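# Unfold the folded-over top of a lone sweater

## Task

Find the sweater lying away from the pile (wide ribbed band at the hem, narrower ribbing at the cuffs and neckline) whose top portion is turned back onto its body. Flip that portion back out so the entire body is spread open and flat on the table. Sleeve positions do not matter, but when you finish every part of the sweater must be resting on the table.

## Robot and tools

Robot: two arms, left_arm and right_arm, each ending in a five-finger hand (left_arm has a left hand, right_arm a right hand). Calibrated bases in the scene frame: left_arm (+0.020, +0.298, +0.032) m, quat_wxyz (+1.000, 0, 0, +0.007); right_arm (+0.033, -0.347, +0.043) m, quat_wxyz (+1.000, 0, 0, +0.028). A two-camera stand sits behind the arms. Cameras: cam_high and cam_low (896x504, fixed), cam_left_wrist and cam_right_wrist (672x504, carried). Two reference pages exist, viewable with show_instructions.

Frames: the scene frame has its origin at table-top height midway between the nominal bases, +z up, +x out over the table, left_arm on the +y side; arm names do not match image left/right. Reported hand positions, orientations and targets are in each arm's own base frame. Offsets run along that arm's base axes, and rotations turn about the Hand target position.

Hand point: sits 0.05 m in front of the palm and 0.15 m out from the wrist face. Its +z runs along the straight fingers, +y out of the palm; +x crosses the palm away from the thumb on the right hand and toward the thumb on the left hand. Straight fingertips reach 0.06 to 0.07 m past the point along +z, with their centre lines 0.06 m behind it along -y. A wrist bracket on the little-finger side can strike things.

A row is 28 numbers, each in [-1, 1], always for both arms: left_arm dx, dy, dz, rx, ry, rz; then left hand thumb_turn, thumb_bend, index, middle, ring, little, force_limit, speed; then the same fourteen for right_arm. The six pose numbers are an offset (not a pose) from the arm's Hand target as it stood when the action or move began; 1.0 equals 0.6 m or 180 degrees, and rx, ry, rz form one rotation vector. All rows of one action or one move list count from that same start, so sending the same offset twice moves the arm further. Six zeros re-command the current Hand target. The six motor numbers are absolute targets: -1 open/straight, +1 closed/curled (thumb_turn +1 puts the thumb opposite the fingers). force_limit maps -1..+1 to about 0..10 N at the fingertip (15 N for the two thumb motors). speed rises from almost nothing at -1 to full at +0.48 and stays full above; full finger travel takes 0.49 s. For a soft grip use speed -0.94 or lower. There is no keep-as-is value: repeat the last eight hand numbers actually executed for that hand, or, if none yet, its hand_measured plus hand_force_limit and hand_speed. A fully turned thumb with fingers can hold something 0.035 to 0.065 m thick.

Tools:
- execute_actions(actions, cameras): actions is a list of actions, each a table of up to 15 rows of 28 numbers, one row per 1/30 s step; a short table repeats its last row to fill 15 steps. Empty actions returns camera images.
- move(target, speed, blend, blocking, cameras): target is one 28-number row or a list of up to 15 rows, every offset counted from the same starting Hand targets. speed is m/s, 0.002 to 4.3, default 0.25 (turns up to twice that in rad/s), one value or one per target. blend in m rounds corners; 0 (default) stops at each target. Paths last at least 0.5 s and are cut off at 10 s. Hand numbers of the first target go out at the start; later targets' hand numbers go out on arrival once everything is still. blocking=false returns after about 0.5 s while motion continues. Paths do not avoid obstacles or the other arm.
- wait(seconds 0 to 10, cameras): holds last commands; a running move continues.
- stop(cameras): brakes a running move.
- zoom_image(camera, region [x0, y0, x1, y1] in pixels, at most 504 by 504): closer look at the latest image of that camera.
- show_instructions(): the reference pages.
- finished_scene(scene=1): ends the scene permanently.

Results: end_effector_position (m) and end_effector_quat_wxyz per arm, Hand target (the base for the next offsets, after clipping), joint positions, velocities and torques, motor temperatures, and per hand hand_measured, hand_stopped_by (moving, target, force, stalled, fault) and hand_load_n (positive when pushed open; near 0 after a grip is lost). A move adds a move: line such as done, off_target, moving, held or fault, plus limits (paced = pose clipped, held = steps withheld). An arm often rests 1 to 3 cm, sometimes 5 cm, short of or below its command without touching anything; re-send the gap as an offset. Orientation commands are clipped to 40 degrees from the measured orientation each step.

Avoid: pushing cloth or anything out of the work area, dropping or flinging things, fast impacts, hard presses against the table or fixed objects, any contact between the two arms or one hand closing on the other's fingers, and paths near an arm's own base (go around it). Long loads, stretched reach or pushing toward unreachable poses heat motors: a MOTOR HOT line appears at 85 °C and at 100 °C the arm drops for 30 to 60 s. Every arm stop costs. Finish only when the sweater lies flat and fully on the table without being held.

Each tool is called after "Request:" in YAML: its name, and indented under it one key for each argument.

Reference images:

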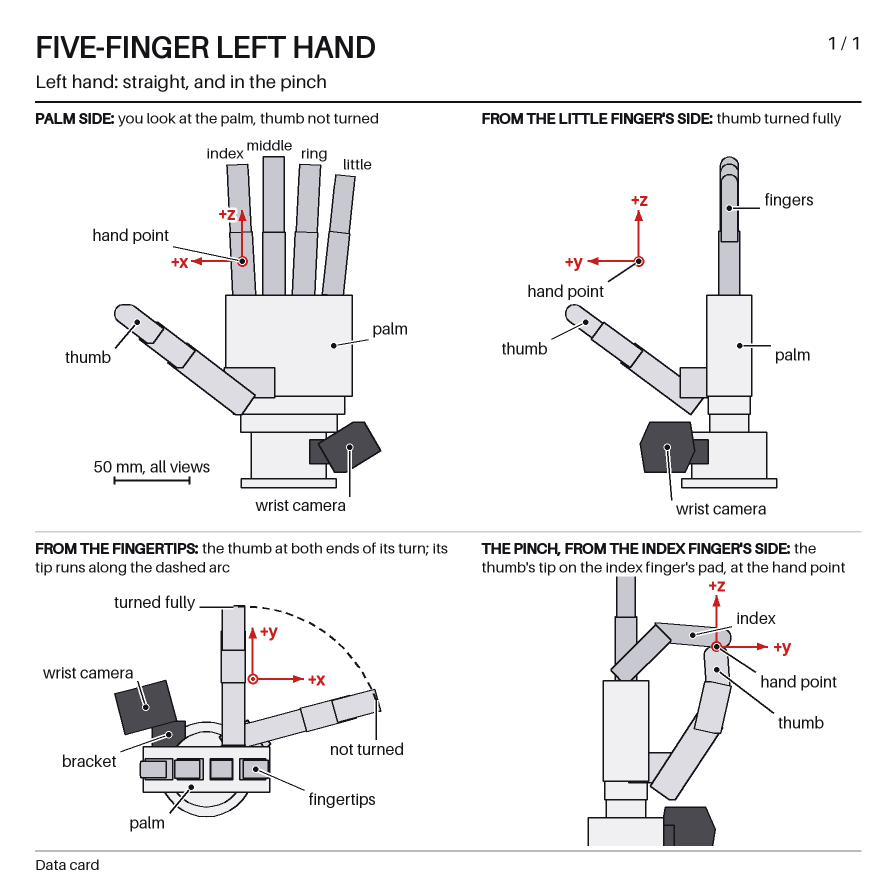

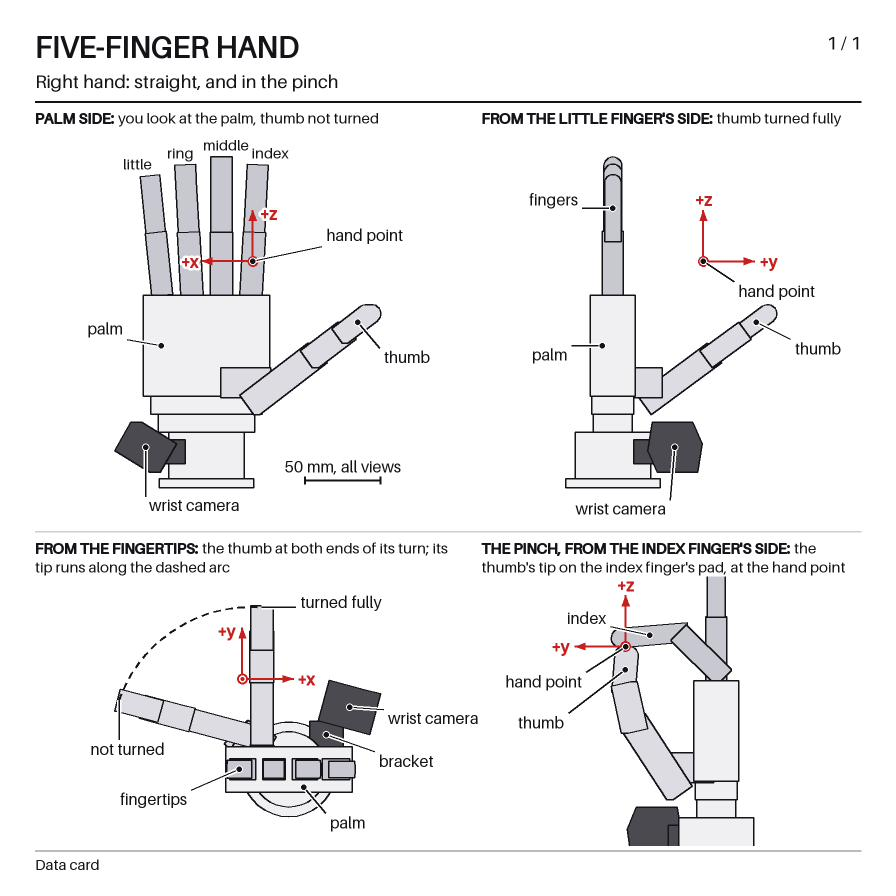

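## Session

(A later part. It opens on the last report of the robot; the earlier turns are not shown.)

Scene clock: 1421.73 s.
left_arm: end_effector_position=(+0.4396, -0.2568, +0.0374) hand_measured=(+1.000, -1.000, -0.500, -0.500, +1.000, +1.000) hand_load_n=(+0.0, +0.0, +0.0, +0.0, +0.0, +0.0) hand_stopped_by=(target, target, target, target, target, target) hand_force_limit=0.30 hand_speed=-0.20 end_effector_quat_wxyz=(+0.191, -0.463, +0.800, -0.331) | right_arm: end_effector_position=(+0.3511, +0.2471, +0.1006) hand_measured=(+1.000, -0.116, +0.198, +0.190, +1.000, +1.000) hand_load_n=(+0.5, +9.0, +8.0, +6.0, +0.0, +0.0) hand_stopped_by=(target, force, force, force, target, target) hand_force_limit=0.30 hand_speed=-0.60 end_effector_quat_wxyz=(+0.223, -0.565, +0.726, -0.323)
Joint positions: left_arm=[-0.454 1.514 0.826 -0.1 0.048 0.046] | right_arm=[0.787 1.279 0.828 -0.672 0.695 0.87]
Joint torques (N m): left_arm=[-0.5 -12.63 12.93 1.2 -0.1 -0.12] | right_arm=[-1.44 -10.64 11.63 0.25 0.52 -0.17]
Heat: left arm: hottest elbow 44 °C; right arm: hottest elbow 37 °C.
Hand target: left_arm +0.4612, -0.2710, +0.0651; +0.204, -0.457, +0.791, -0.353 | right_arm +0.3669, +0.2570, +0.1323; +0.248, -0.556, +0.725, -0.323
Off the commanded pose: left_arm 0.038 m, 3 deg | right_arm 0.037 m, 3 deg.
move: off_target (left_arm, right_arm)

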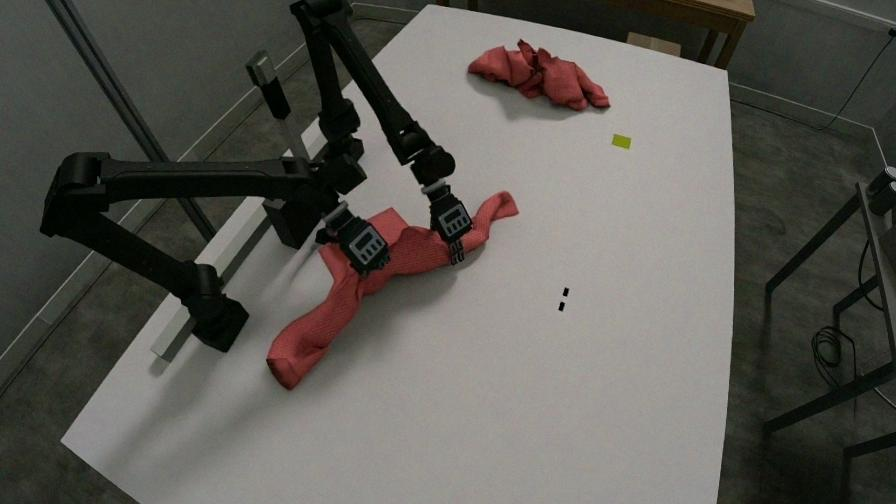

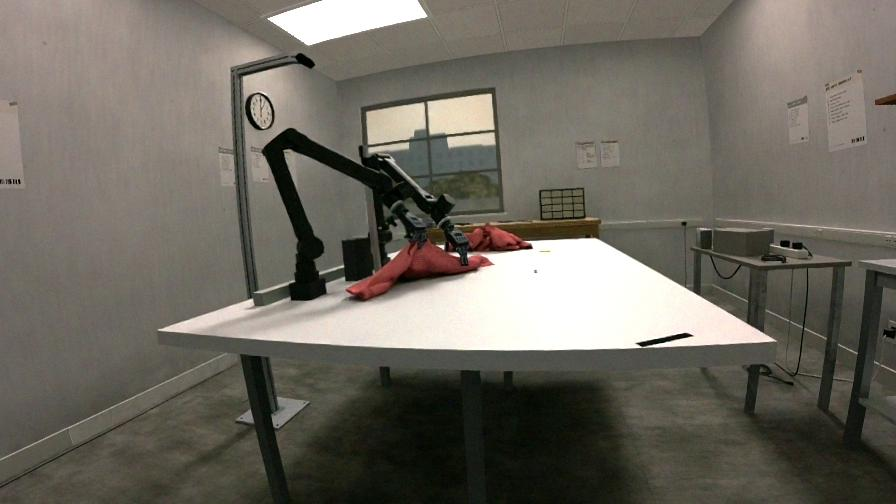

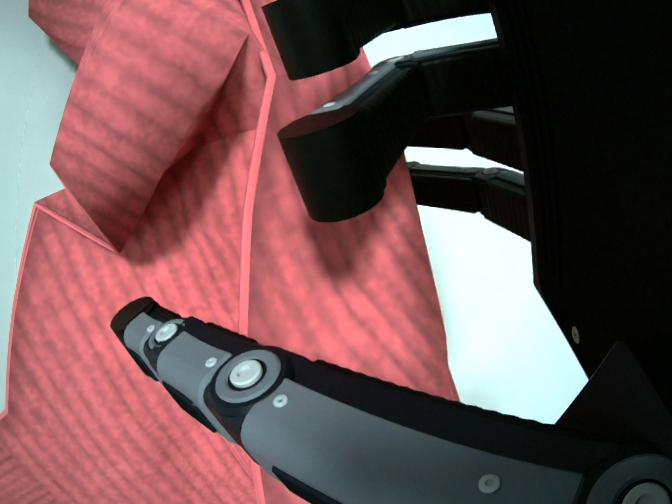

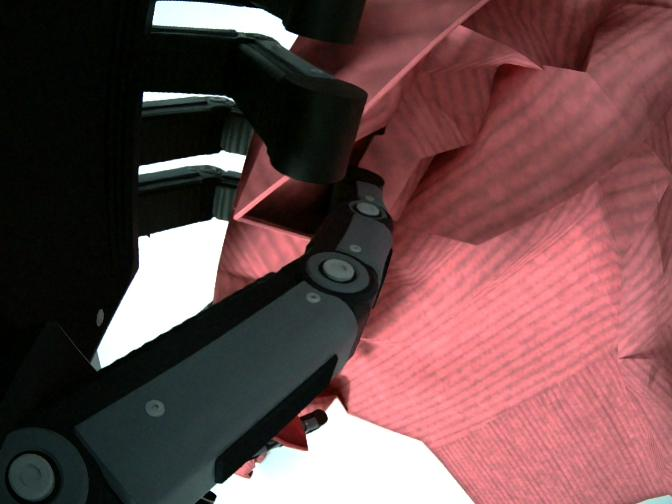

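Request:
move:
  target:
    - [-0.1,0.05,0.15,0,0,0,1,-1,-0.5,-0.5,1,1,0.3,-0.2,0,0,0,0,0,0,1,0.0,0.2,0.2,1,1,0.3,-0.6]
    - [-0.4,0.2,0.3,0,0,0,-1,-1,-1,-1,-1,-1,0.3,-0.2,0,0,0.1,0,0,0,1,0.0,0.2,0.2,1,1,0.3,-0.6]
  speed: 0.25
  blend: [0.05,0]
  cameras: ["all"]

Scene clock: 1465.70 s.
left_arm: end_effector_position=(+0.2243, -0.1516, +0.2447) hand_measured=(-1.000, -1.000, -1.000, -1.000, -1.000, -1.000) hand_load_n=(+0.0, +0.0, +0.0, +0.0, +0.0, +0.0) hand_stopped_by=(target, target, target, target, target, target) hand_force_limit=0.30 hand_speed=-0.20 end_effector_quat_wxyz=(+0.205, -0.457, +0.790, -0.353) | right_arm: end_effector_position=(+0.3525, +0.2487, +0.1559) hand_measured=(+1.000, -0.116, +0.198, +0.190, +1.000, +1.000) hand_load_n=(+0.5, +9.0, +8.5, +5.5, +0.0, +0.0) hand_stopped_by=(target, force, force, force, target, target) hand_force_limit=0.30 hand_speed=-0.60 end_effector_quat_wxyz=(+0.219, -0.567, +0.725, -0.323)
Joint positions: left_arm=[-0.454 0.56 0.769 -0.94 0.048 0.046] | right_arm=[0.787 1.23 0.945 -0.845 0.695 0.868]
Joint torques (N m): left_arm=[-0.21 -0.73 10.39 1.32 0.02 -0.1] | right_arm=[-1.9 -10.34 12.71 0.42 0.63 -0.18]
Heat: left arm: hottest elbow 49 °C; right arm: hottest elbow 41 °C.
Hand target: left_arm +0.2213, -0.1510, +0.2453; +0.204, -0.457, +0.791, -0.353 | right_arm +0.3669, +0.2571, +0.1924; +0.248, -0.556, +0.725, -0.323
Off the commanded pose: left_arm 0.003 m, 0 deg | right_arm 0.040 m, 4 deg.
move: off_target (right_arm)

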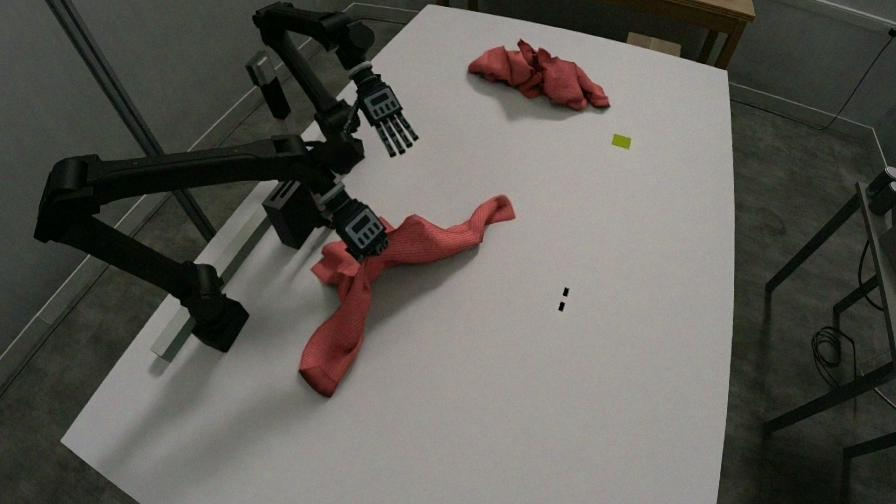

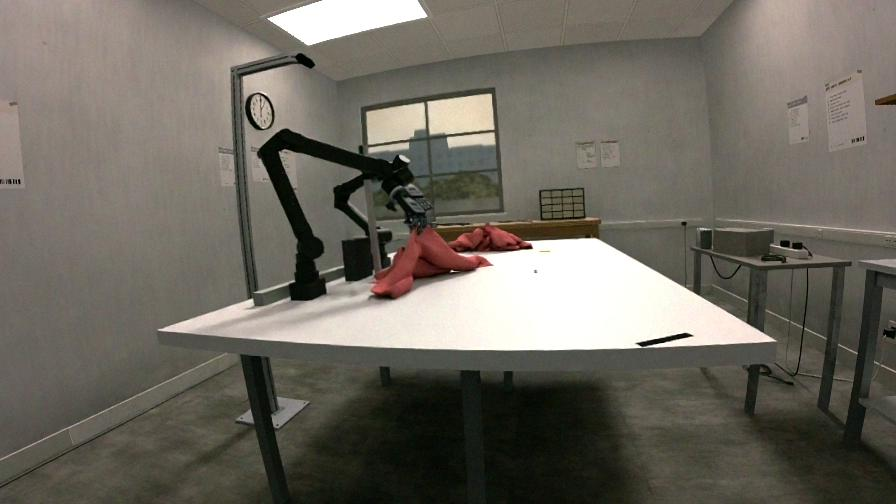

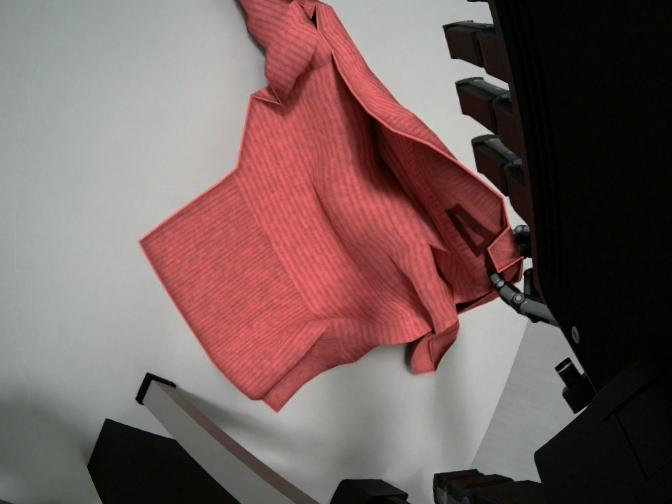

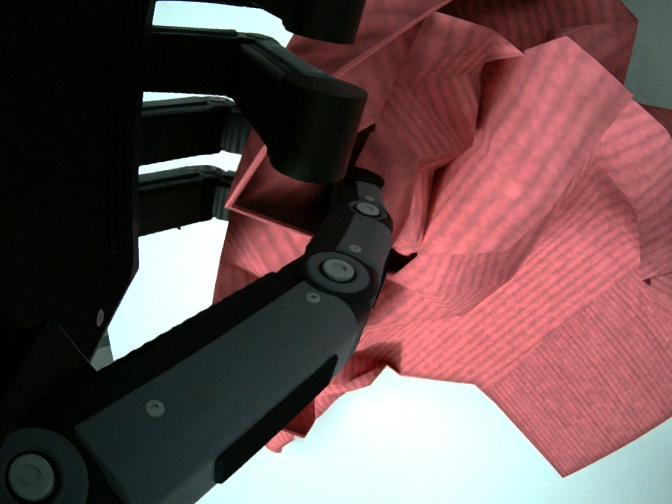

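Request:
zoom_image:
  camera: "cam_left_wrist"
  region: [260, 20, 580, 420]

Request:
zoom_image:
  camera: "cam_left_wrist"
  region: [380, 150, 560, 390]

Request:
zoom_image:
  camera: "cam_right_wrist"
  region: [190, 0, 672, 480]

Scaled by 1.260 from the camera's 672x504 image, which has a finer 960x720 frame.

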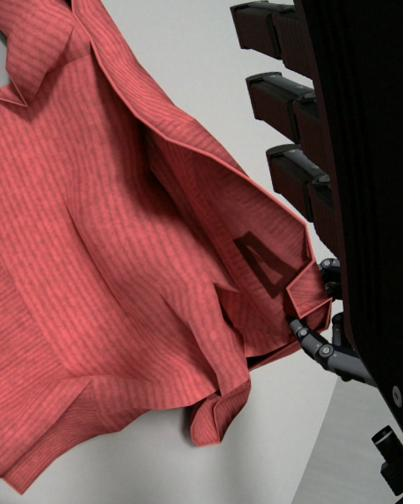

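Scaled by 2.100 from the camera's 672x504 image, which has a finer 960x720 frame.

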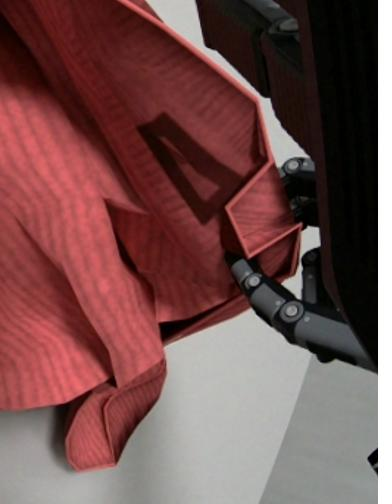

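Scaled by 1.046 from the camera's 672x504 image, which has a finer 960x720 frame.

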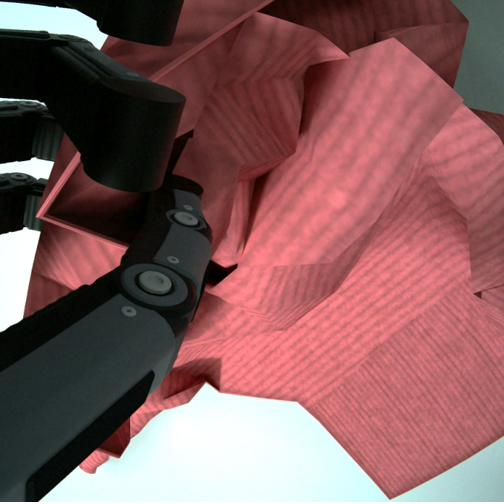

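Request:
move:
  target:
    - [0,0,0,0,0,0,-1,-1,-1,-1,-1,-1,0.3,-0.2,0.133,-0.083,0,0,0,0,1,0.0,0.2,0.2,1,1,0.3,-0.6]
    - [0,0,0,0,0,0,-1,-1,-1,-1,-1,-1,0.3,-0.2,0.25,-0.164,-0.1,0,0,0,1,0.0,0.2,0.2,1,1,0.3,-0.6]
    - [0,0,0,0,0,0,-1,-1,-1,-1,-1,-1,0.3,-0.2,0.25,-0.164,-0.2,0,0,0,1,0.0,0.2,0.2,1,1,0.3,-0.6]
  speed: 0.12
  blend: [0.03,0.03,0]
  cameras: ["all"]

Scene clock: 1496.87 s.
left_arm: end_effector_position=(+0.2243, -0.1516, +0.2447) hand_measured=(-1.000, -1.000, -1.000, -1.000, -1.000, -1.000) hand_load_n=(-0.5, +0.0, +0.0, +0.0, +0.0, +0.0) hand_stopped_by=(target, target, target, target, target, target) hand_force_limit=0.30 hand_speed=-0.20 end_effector_quat_wxyz=(+0.205, -0.457, +0.790, -0.353) | right_arm: end_effector_position=(+0.5089, +0.1611, +0.0715) hand_measured=(+1.000, -0.116, +0.198, +0.190, +1.000, +1.000) hand_load_n=(+0.0, +8.5, +7.5, +5.5, +0.0, +0.5) hand_stopped_by=(target, force, force, force, target, target) hand_force_limit=0.30 hand_speed=-0.60 end_effector_quat_wxyz=(+0.244, -0.557, +0.727, -0.318)
Joint positions: left_arm=[-0.454 0.56 0.769 -0.94 0.048 0.046] | right_arm=[0.375 1.504 0.924 -0.274 0.453 0.467]
Joint torques (N m): left_arm=[-0.09 -0.73 10.39 1.29 0.03 -0.1] | right_arm=[-2.02 -10.4 8.72 1.73 0.2 -0.13]
Motor temperatures (°C): left_arm=[24 24 47 26 22 21] | right_arm=[26 25 45 25 21 24]
Heat: left arm: hottest elbow 47 °C; right arm: hottest elbow 45 °C.
Hand target: left_arm +0.2213, -0.1510, +0.2453; +0.204, -0.457, +0.791, -0.353 | right_arm +0.5169, +0.1586, +0.0722; +0.248, -0.556, +0.725, -0.323
Off the commanded pose: left_arm 0.003 m, 0 deg | right_arm 0.008 m, 1 deg.
move: done

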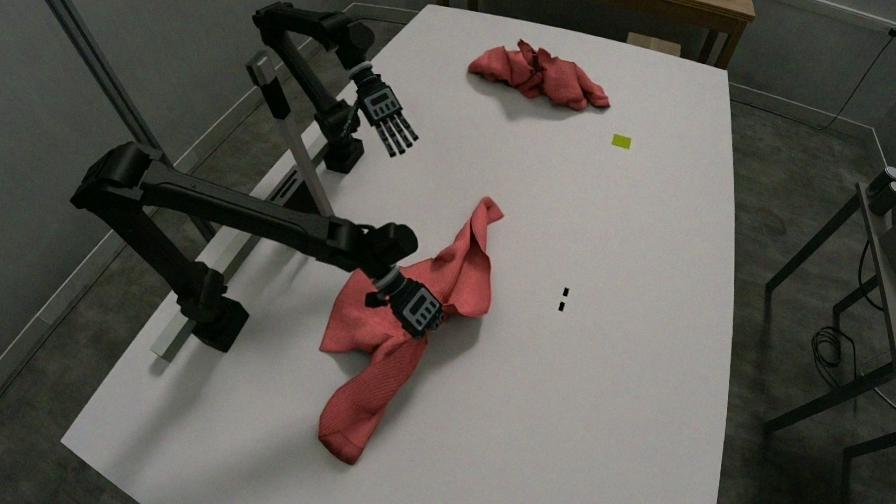

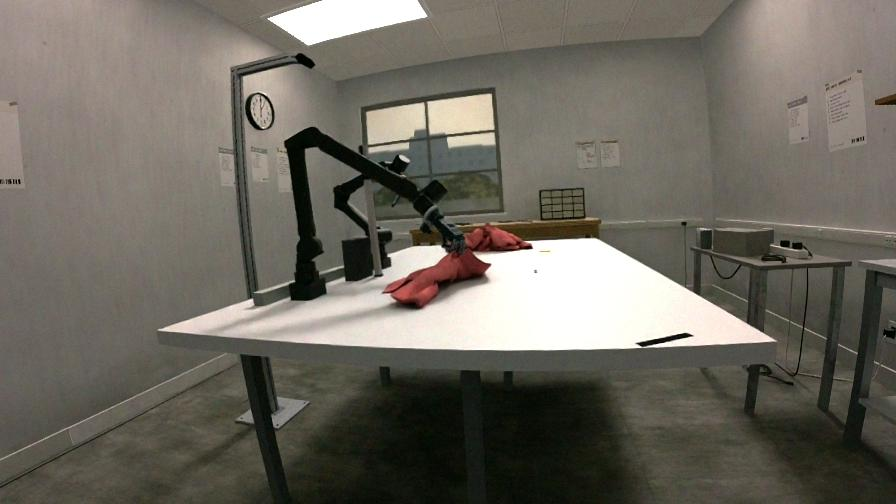

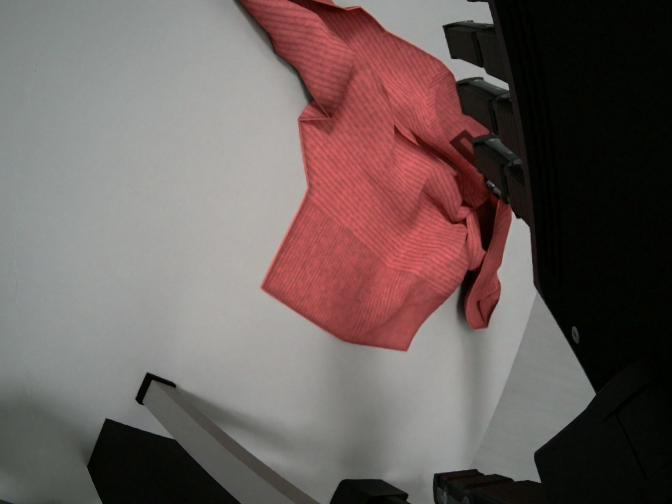

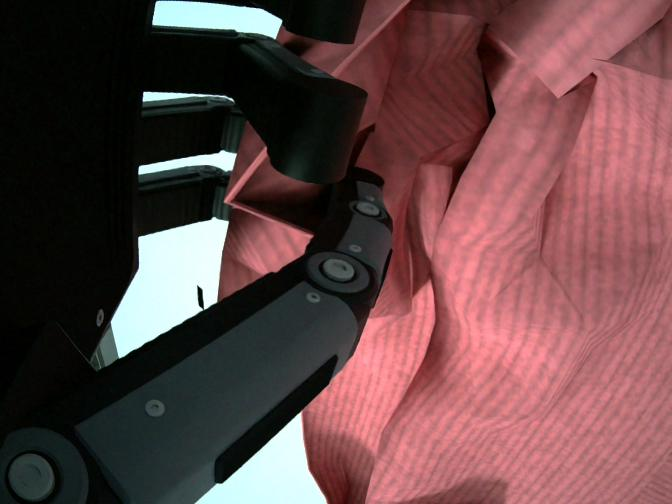

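Request:
zoom_image:
  camera: "cam_high"
  region: [290, 180, 530, 480]

Request:
zoom_image:
  camera: "cam_left_wrist"
  region: [230, 0, 540, 370]

Scaled by 1.680.

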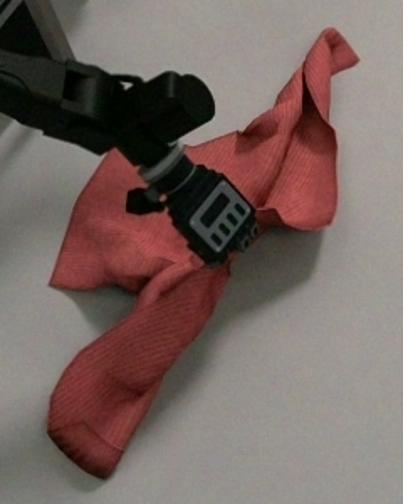

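Scaled by 1.362 from the camera's 672x504 image, which has a finer 960x720 frame.

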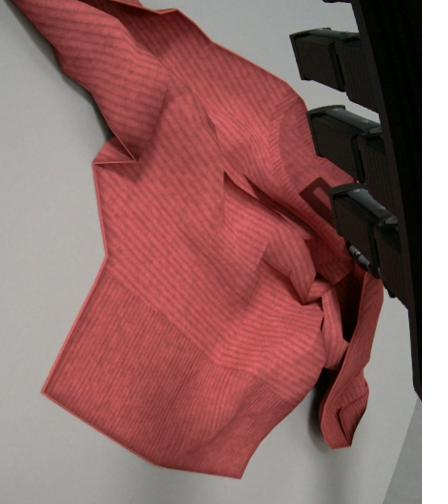

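Request:
move:
  target:
    - [0,0,0,0,0,0,-1,-1,-1,-1,-1,-1,0.3,-0.2,0.042,-0.144,-0.033,0,0,0,1,0.0,0.2,0.2,1,1,0.3,-0.6]
    - [0,0,0,0,0,0,-1,-1,-1,-1,-1,-1,0.3,-0.2,0.042,-0.144,-0.11,0,0,0,1,0.0,0.2,0.2,1,1,0.3,-0.6]
  speed: 0.12
  cameras: ["all"]

Scene clock: 1528.47 s.
left_arm: end_effector_position=(+0.2243, -0.1516, +0.2447) hand_measured=(-1.000, -1.000, -1.000, -1.000, -1.000, -1.000) hand_load_n=(+0.0, +0.0, +0.0, +0.0, +0.0, +0.0) hand_stopped_by=(target, target, target, target, target, target) hand_force_limit=0.30 hand_speed=-0.20 end_effector_quat_wxyz=(+0.205, -0.457, +0.790, -0.353) | right_arm: end_effector_position=(+0.5387, +0.0771, +0.0118) hand_measured=(+1.000, -0.116, +0.198, +0.190, +1.000, +1.000) hand_load_n=(+0.0, +8.5, +8.0, +5.5, +0.0, +0.0) hand_stopped_by=(target, force, force, force, target, target) hand_force_limit=0.30 hand_speed=-0.60 end_effector_quat_wxyz=(+0.251, -0.554, +0.727, -0.319)
Joint positions: left_arm=[-0.454 0.56 0.769 -0.94 0.048 0.046] | right_arm=[0.168 1.624 0.852 -0.009 0.308 0.308]
Joint torques (N m): left_arm=[-0.26 -0.85 10.36 1.26 0.03 -0.1] | right_arm=[-1.61 -10.58 7.08 1.4 0.18 -0.15]
Heat: left arm: hottest elbow 47 °C; right arm: hottest elbow 41 °C.
Hand target: left_arm +0.2213, -0.1510, +0.2453; +0.204, -0.457, +0.791, -0.353 | right_arm +0.5422, +0.0722, +0.0064; +0.248, -0.556, +0.725, -0.323
Off the commanded pose: left_arm 0.003 m, 0 deg | right_arm 0.008 m, 1 deg.
move: done

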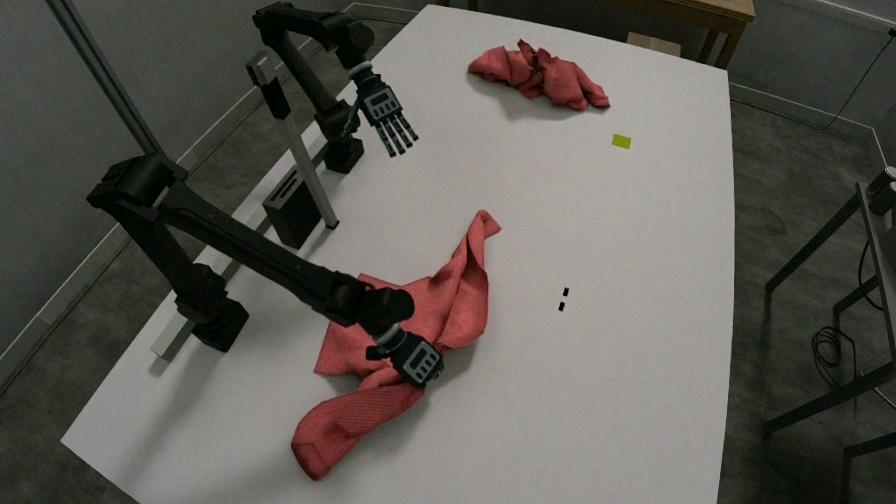

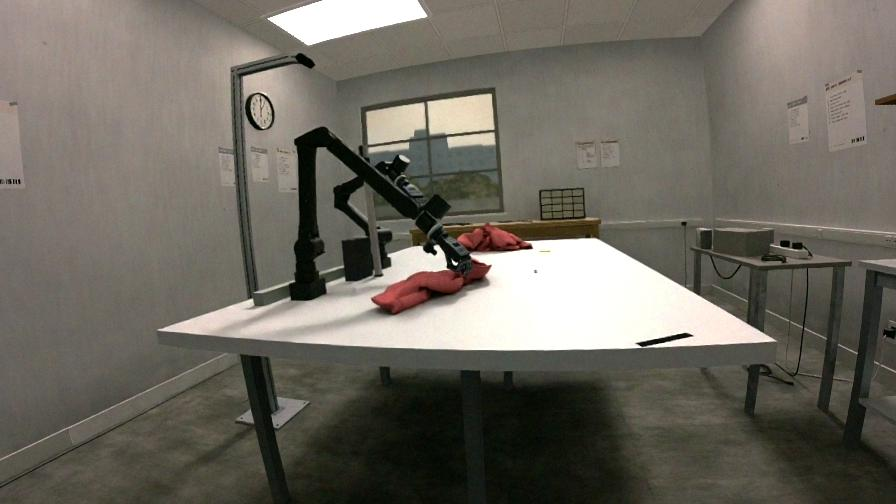

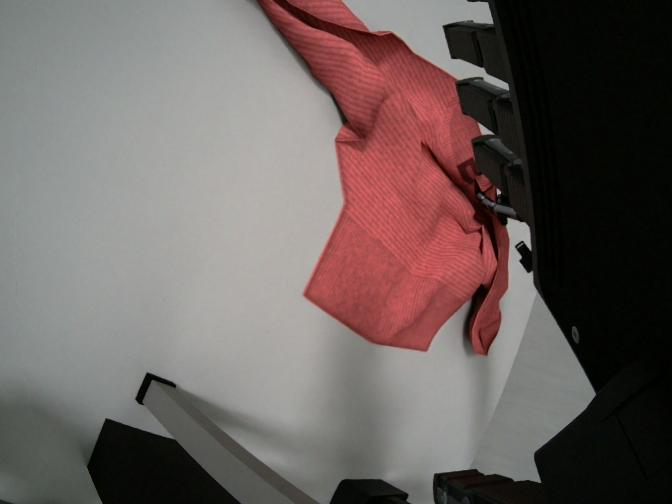

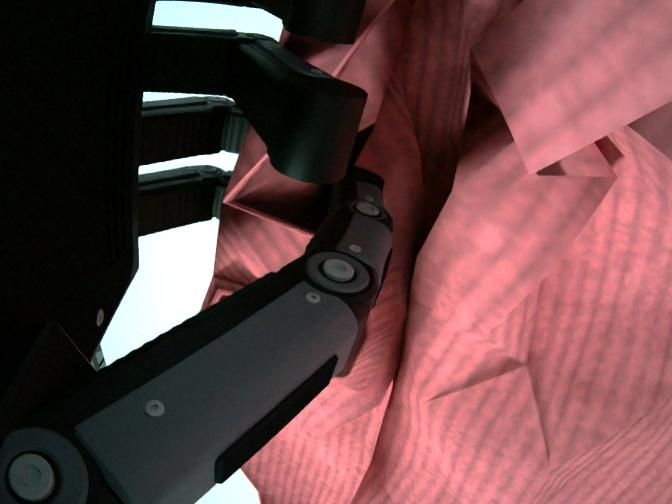

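Request:
zoom_image:
  camera: "cam_high"
  region: [280, 200, 520, 490]

Request:
zoom_image:
  camera: "cam_left_wrist"
  region: [250, 0, 560, 370]

Scaled by 1.738.

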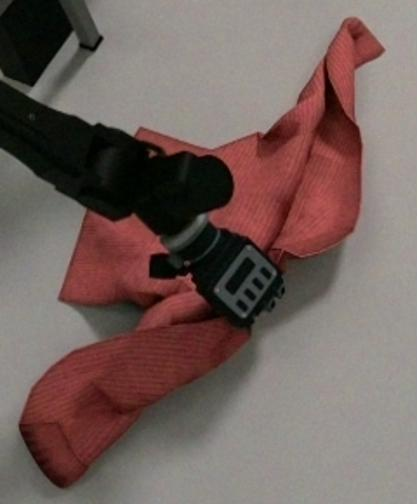

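Scaled by 1.362 from the camera's 672x504 image, which has a finer 960x720 frame.

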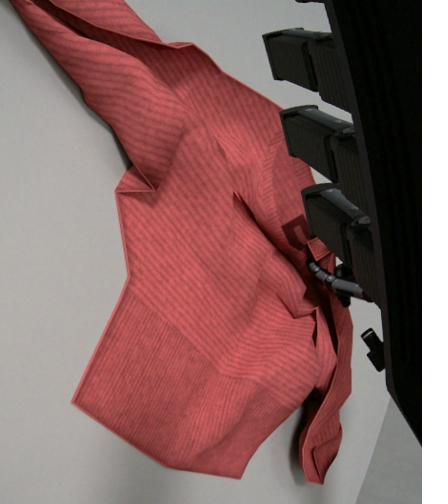

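Request:
move:
  target:
    - [0,0,0,0,0,0,-1,-1,-1,-1,-1,-1,0.3,-0.2,0,0,0,0,0,0,1,0.0,-1,-1,1,1,0.3,-0.5]
    - [0,0,0,0,0,0,-1,-1,-1,-1,-1,-1,0.3,-0.2,0.09,-0.01,0.0,0,0,0,1,0.0,-1,-1,1,1,0.3,-0.5]
    - [0,0,0,0,0,0,-1,-1,-1,-1,-1,-1,0.3,-0.2,0.09,-0.01,0.2,0,0,0,1,0.0,-1,-1,1,1,0.3,-0.5]
  speed: 0.12
  cameras: ["all"]

Scene clock: 1554.27 s.
left_arm: end_effector_position=(+0.2243, -0.1516, +0.2447) hand_measured=(-1.000, -1.000, -1.000, -1.000, -1.000, -1.000) hand_load_n=(+0.0, +0.0, +0.0, +0.0, +0.0, +0.0) hand_stopped_by=(target, target, target, target, target, target) hand_force_limit=0.30 hand_speed=-0.20 end_effector_quat_wxyz=(+0.205, -0.457, +0.790, -0.353) | right_arm: end_effector_position=(+0.5778, +0.0689, +0.0931) hand_measured=(+1.000, -0.114, -1.000, -1.000, +1.000, +1.000) hand_load_n=(+0.0, +0.0, +0.0, +0.0, +0.0, +0.5) hand_stopped_by=(target, force, target, target, target, target) hand_force_limit=0.30 hand_speed=-0.50 end_effector_quat_wxyz=(+0.228, -0.563, +0.732, -0.307)
Joint positions: left_arm=[-0.454 0.56 0.769 -0.94 0.048 0.046] | right_arm=[0.138 1.588 1.098 -0.339 0.289 0.285]
Joint torques (N m): left_arm=[-0.03 -0.73 10.37 1.26 0.02 -0.1] | right_arm=[-2.02 -15.74 11.38 0.58 0.11 -0.12]
Motor temperatures (°C): left_arm=[24 23 46 26 22 21] | right_arm=[26 26 39 25 21 24]
Heat: left arm: hottest elbow 46 °C; right arm: hottest elbow 39 °C.
Hand target: left_arm +0.2213, -0.1510, +0.2453; +0.204, -0.457, +0.791, -0.353 | right_arm +0.5962, +0.0660, +0.1264; +0.248, -0.556, +0.725, -0.323
Off the commanded pose: left_arm 0.003 m, 0 deg | right_arm 0.038 m, 3 deg.
move: off_target (right_arm)

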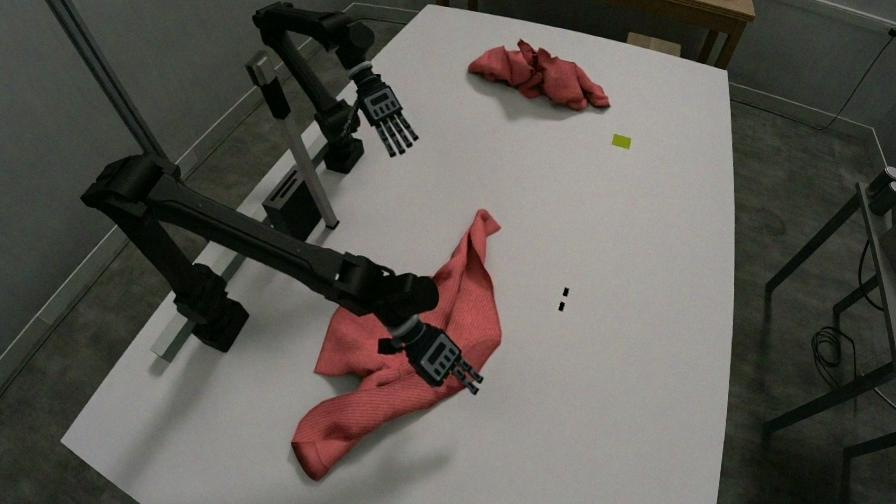

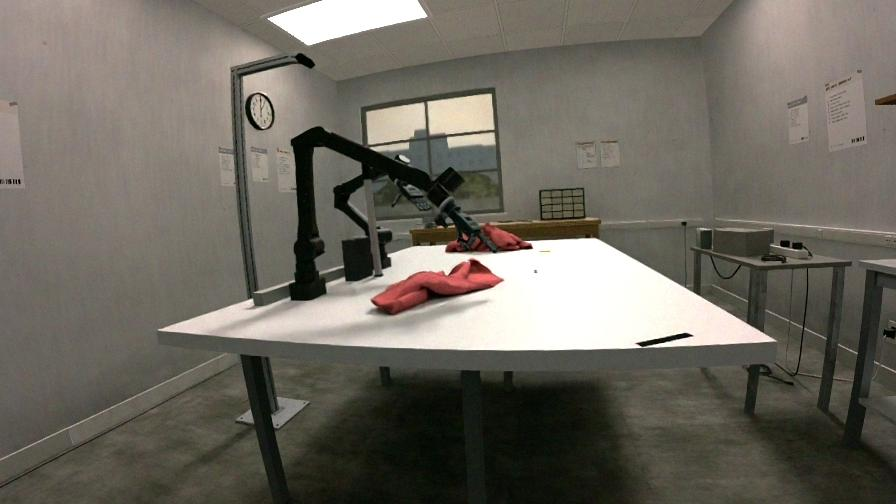

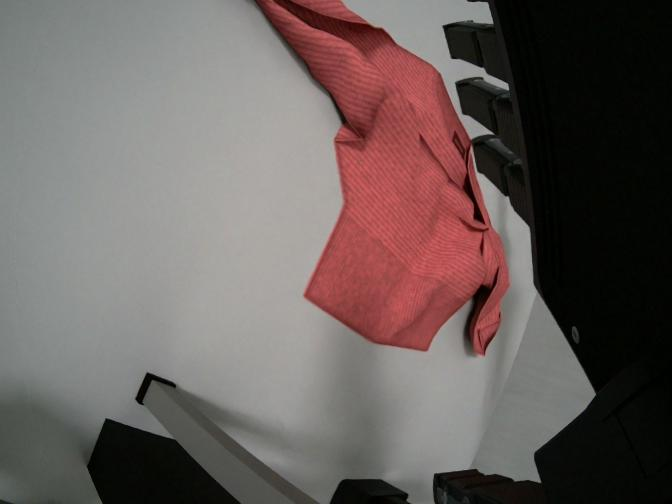

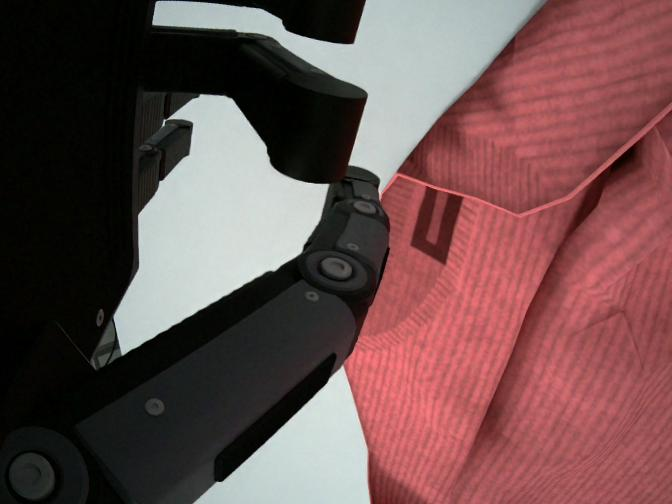

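Request:
move:
  target:
    - [0,0,0,0,0,0,-1,-1,-1,-1,-1,-1,0.3,-0.2,0.0,0.0,0.15,0,0,0,1,0.0,-1,-1,1,1,0.3,-0.5]
    - [0,0,0,0,0,0,-1,-1,-1,-1,-1,-1,0.3,-0.2,-0.6,0.1,0.28,0,0,0.0833,-1,-1.0,-1,-1,-1,-1,0.3,-0.2]
  speed: 0.3
  blend: [0.04,0]
  cameras: ["all"]

Request:
zoom_image:
  camera: "cam_high"
  region: [280, 200, 520, 490]

Request:
zoom_image:
  camera: "cam_left_wrist"
  region: [250, 0, 560, 370]

Scene clock: 1565.00 s.
left_arm: end_effector_position=(+0.2243, -0.1516, +0.2447) hand_measured=(-1.000, -1.000, -1.000, -1.000, -1.000, -1.000) hand_load_n=(+0.0, +0.0, +0.0, +0.0, +0.0, +0.0) hand_stopped_by=(target, target, target, target, target, target) hand_force_limit=0.30 hand_speed=-0.20 end_effector_quat_wxyz=(+0.205, -0.457, +0.790, -0.353) | right_arm: end_effector_position=(+0.2358, +0.1224, +0.2851) hand_measured=(-1.000, -1.000, -1.000, -1.000, -1.000, -1.000) hand_load_n=(+0.0, +0.0, +0.0, +0.0, +0.0, +0.0) hand_stopped_by=(target, target, target, target, target, target) hand_force_limit=0.30 hand_speed=-0.20 end_effector_quat_wxyz=(-0.281, +0.650, -0.644, +0.289)
Joint positions: left_arm=[-0.454 0.56 0.769 -0.94 0.048 0.046] | right_arm=[0.617 0.606 0.91 -1.149 0.448 0.436]
Joint torques (N m): left_arm=[-0.15 -0.73 10.43 1.28 0.02 -0.1] | right_arm=[-0.56 -0.44 10.39 0.39 0.4 0.12]
Heat: left arm: hottest elbow 46 °C; right arm: hottest elbow 40 °C.
Hand target: left_arm +0.2213, -0.1510, +0.2453; +0.204, -0.457, +0.791, -0.353 | right_arm +0.2361, +0.1261, +0.2945; -0.288, +0.646, -0.646, +0.287
Off the commanded pose: left_arm 0.003 m, 0 deg | right_arm 0.010 m, 1 deg.
move: done

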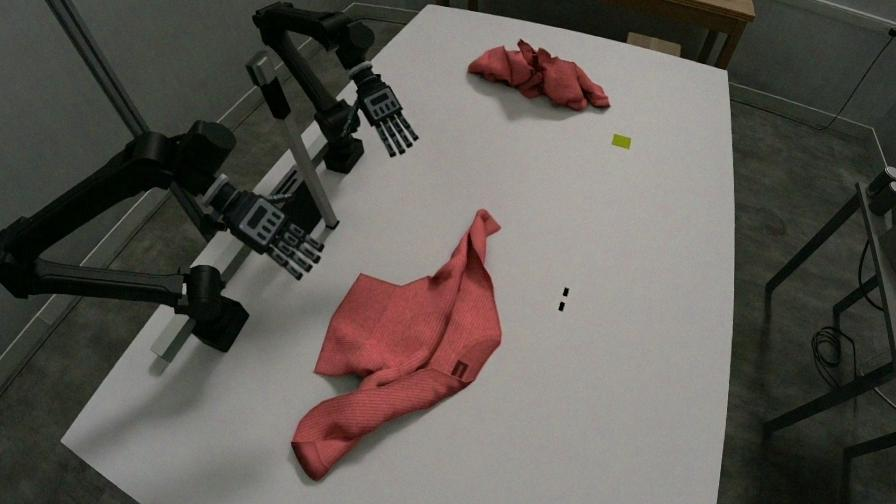

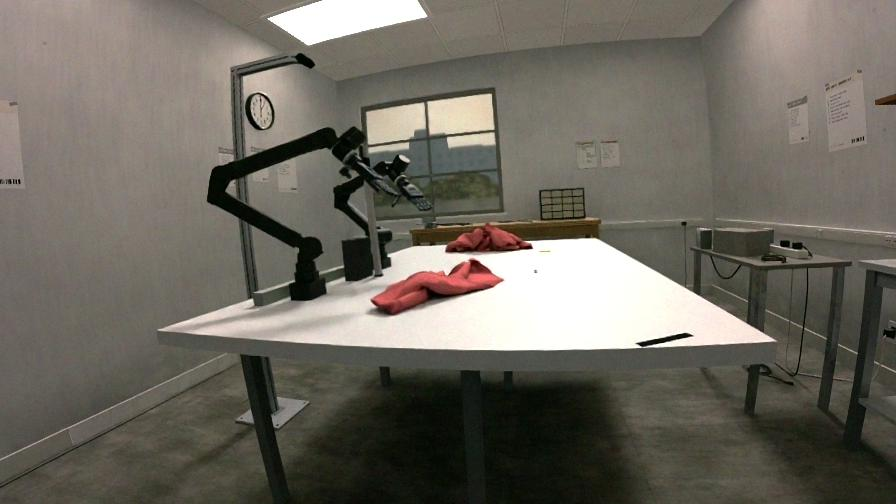

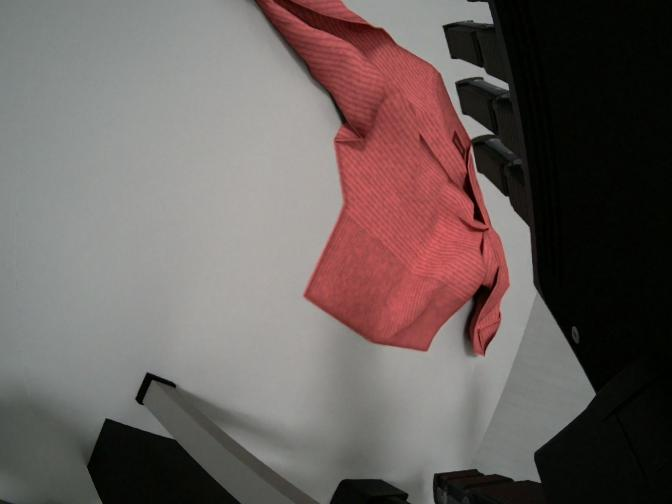

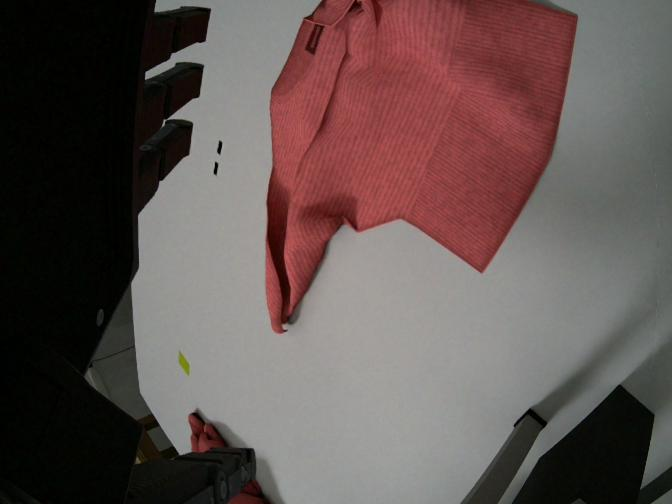

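Scaled by 1.738.

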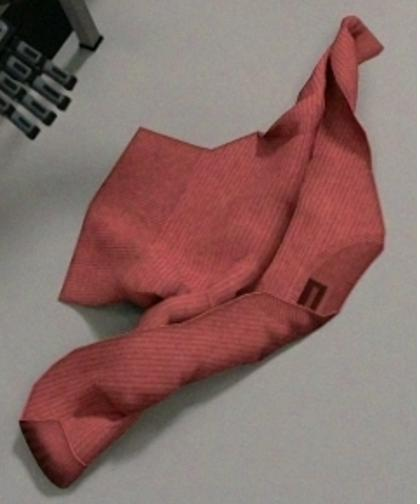

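Scaled by 1.362 from the camera's 672x504 image, which has a finer 960x720 frame.

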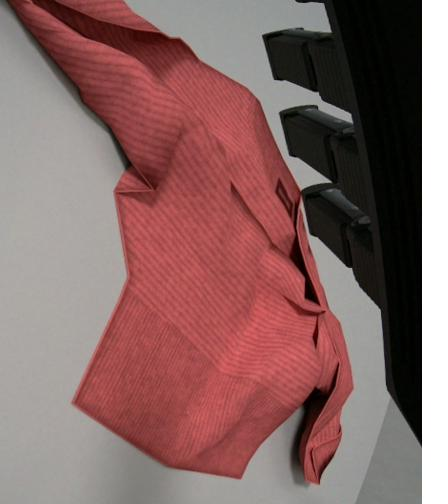

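Request:
zoom_image:
  camera: "cam_left_wrist"
  region: [360, 40, 520, 280]

Request:
zoom_image:
  camera: "cam_high"
  region: [400, 260, 520, 400]

Request:
zoom_image:
  camera: "cam_right_wrist"
  region: [230, 0, 600, 340]

Scaled by 2.100 from the camera's 672x504 image, which has a finer 960x720 frame.

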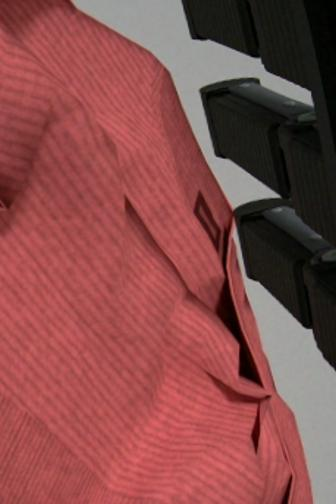

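Scaled by 3.600.

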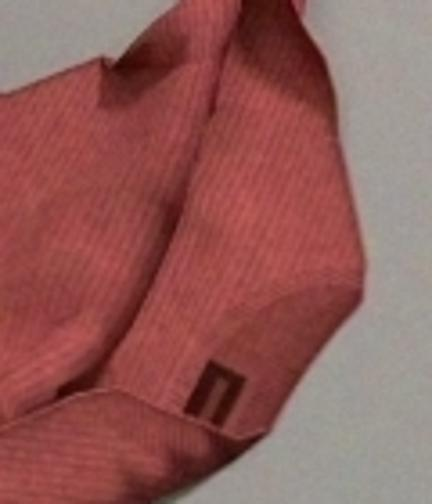

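Scaled by 1.362 from the camera's 672x504 image, which has a finer 960x720 frame.

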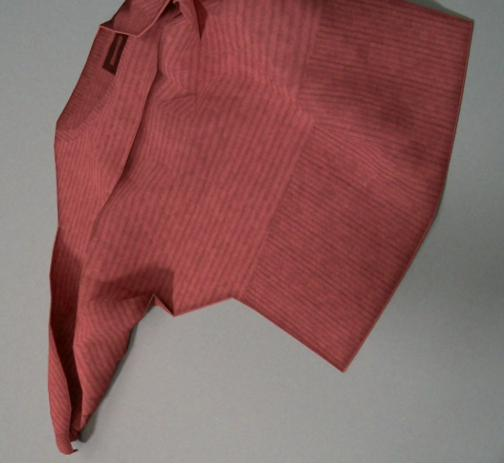

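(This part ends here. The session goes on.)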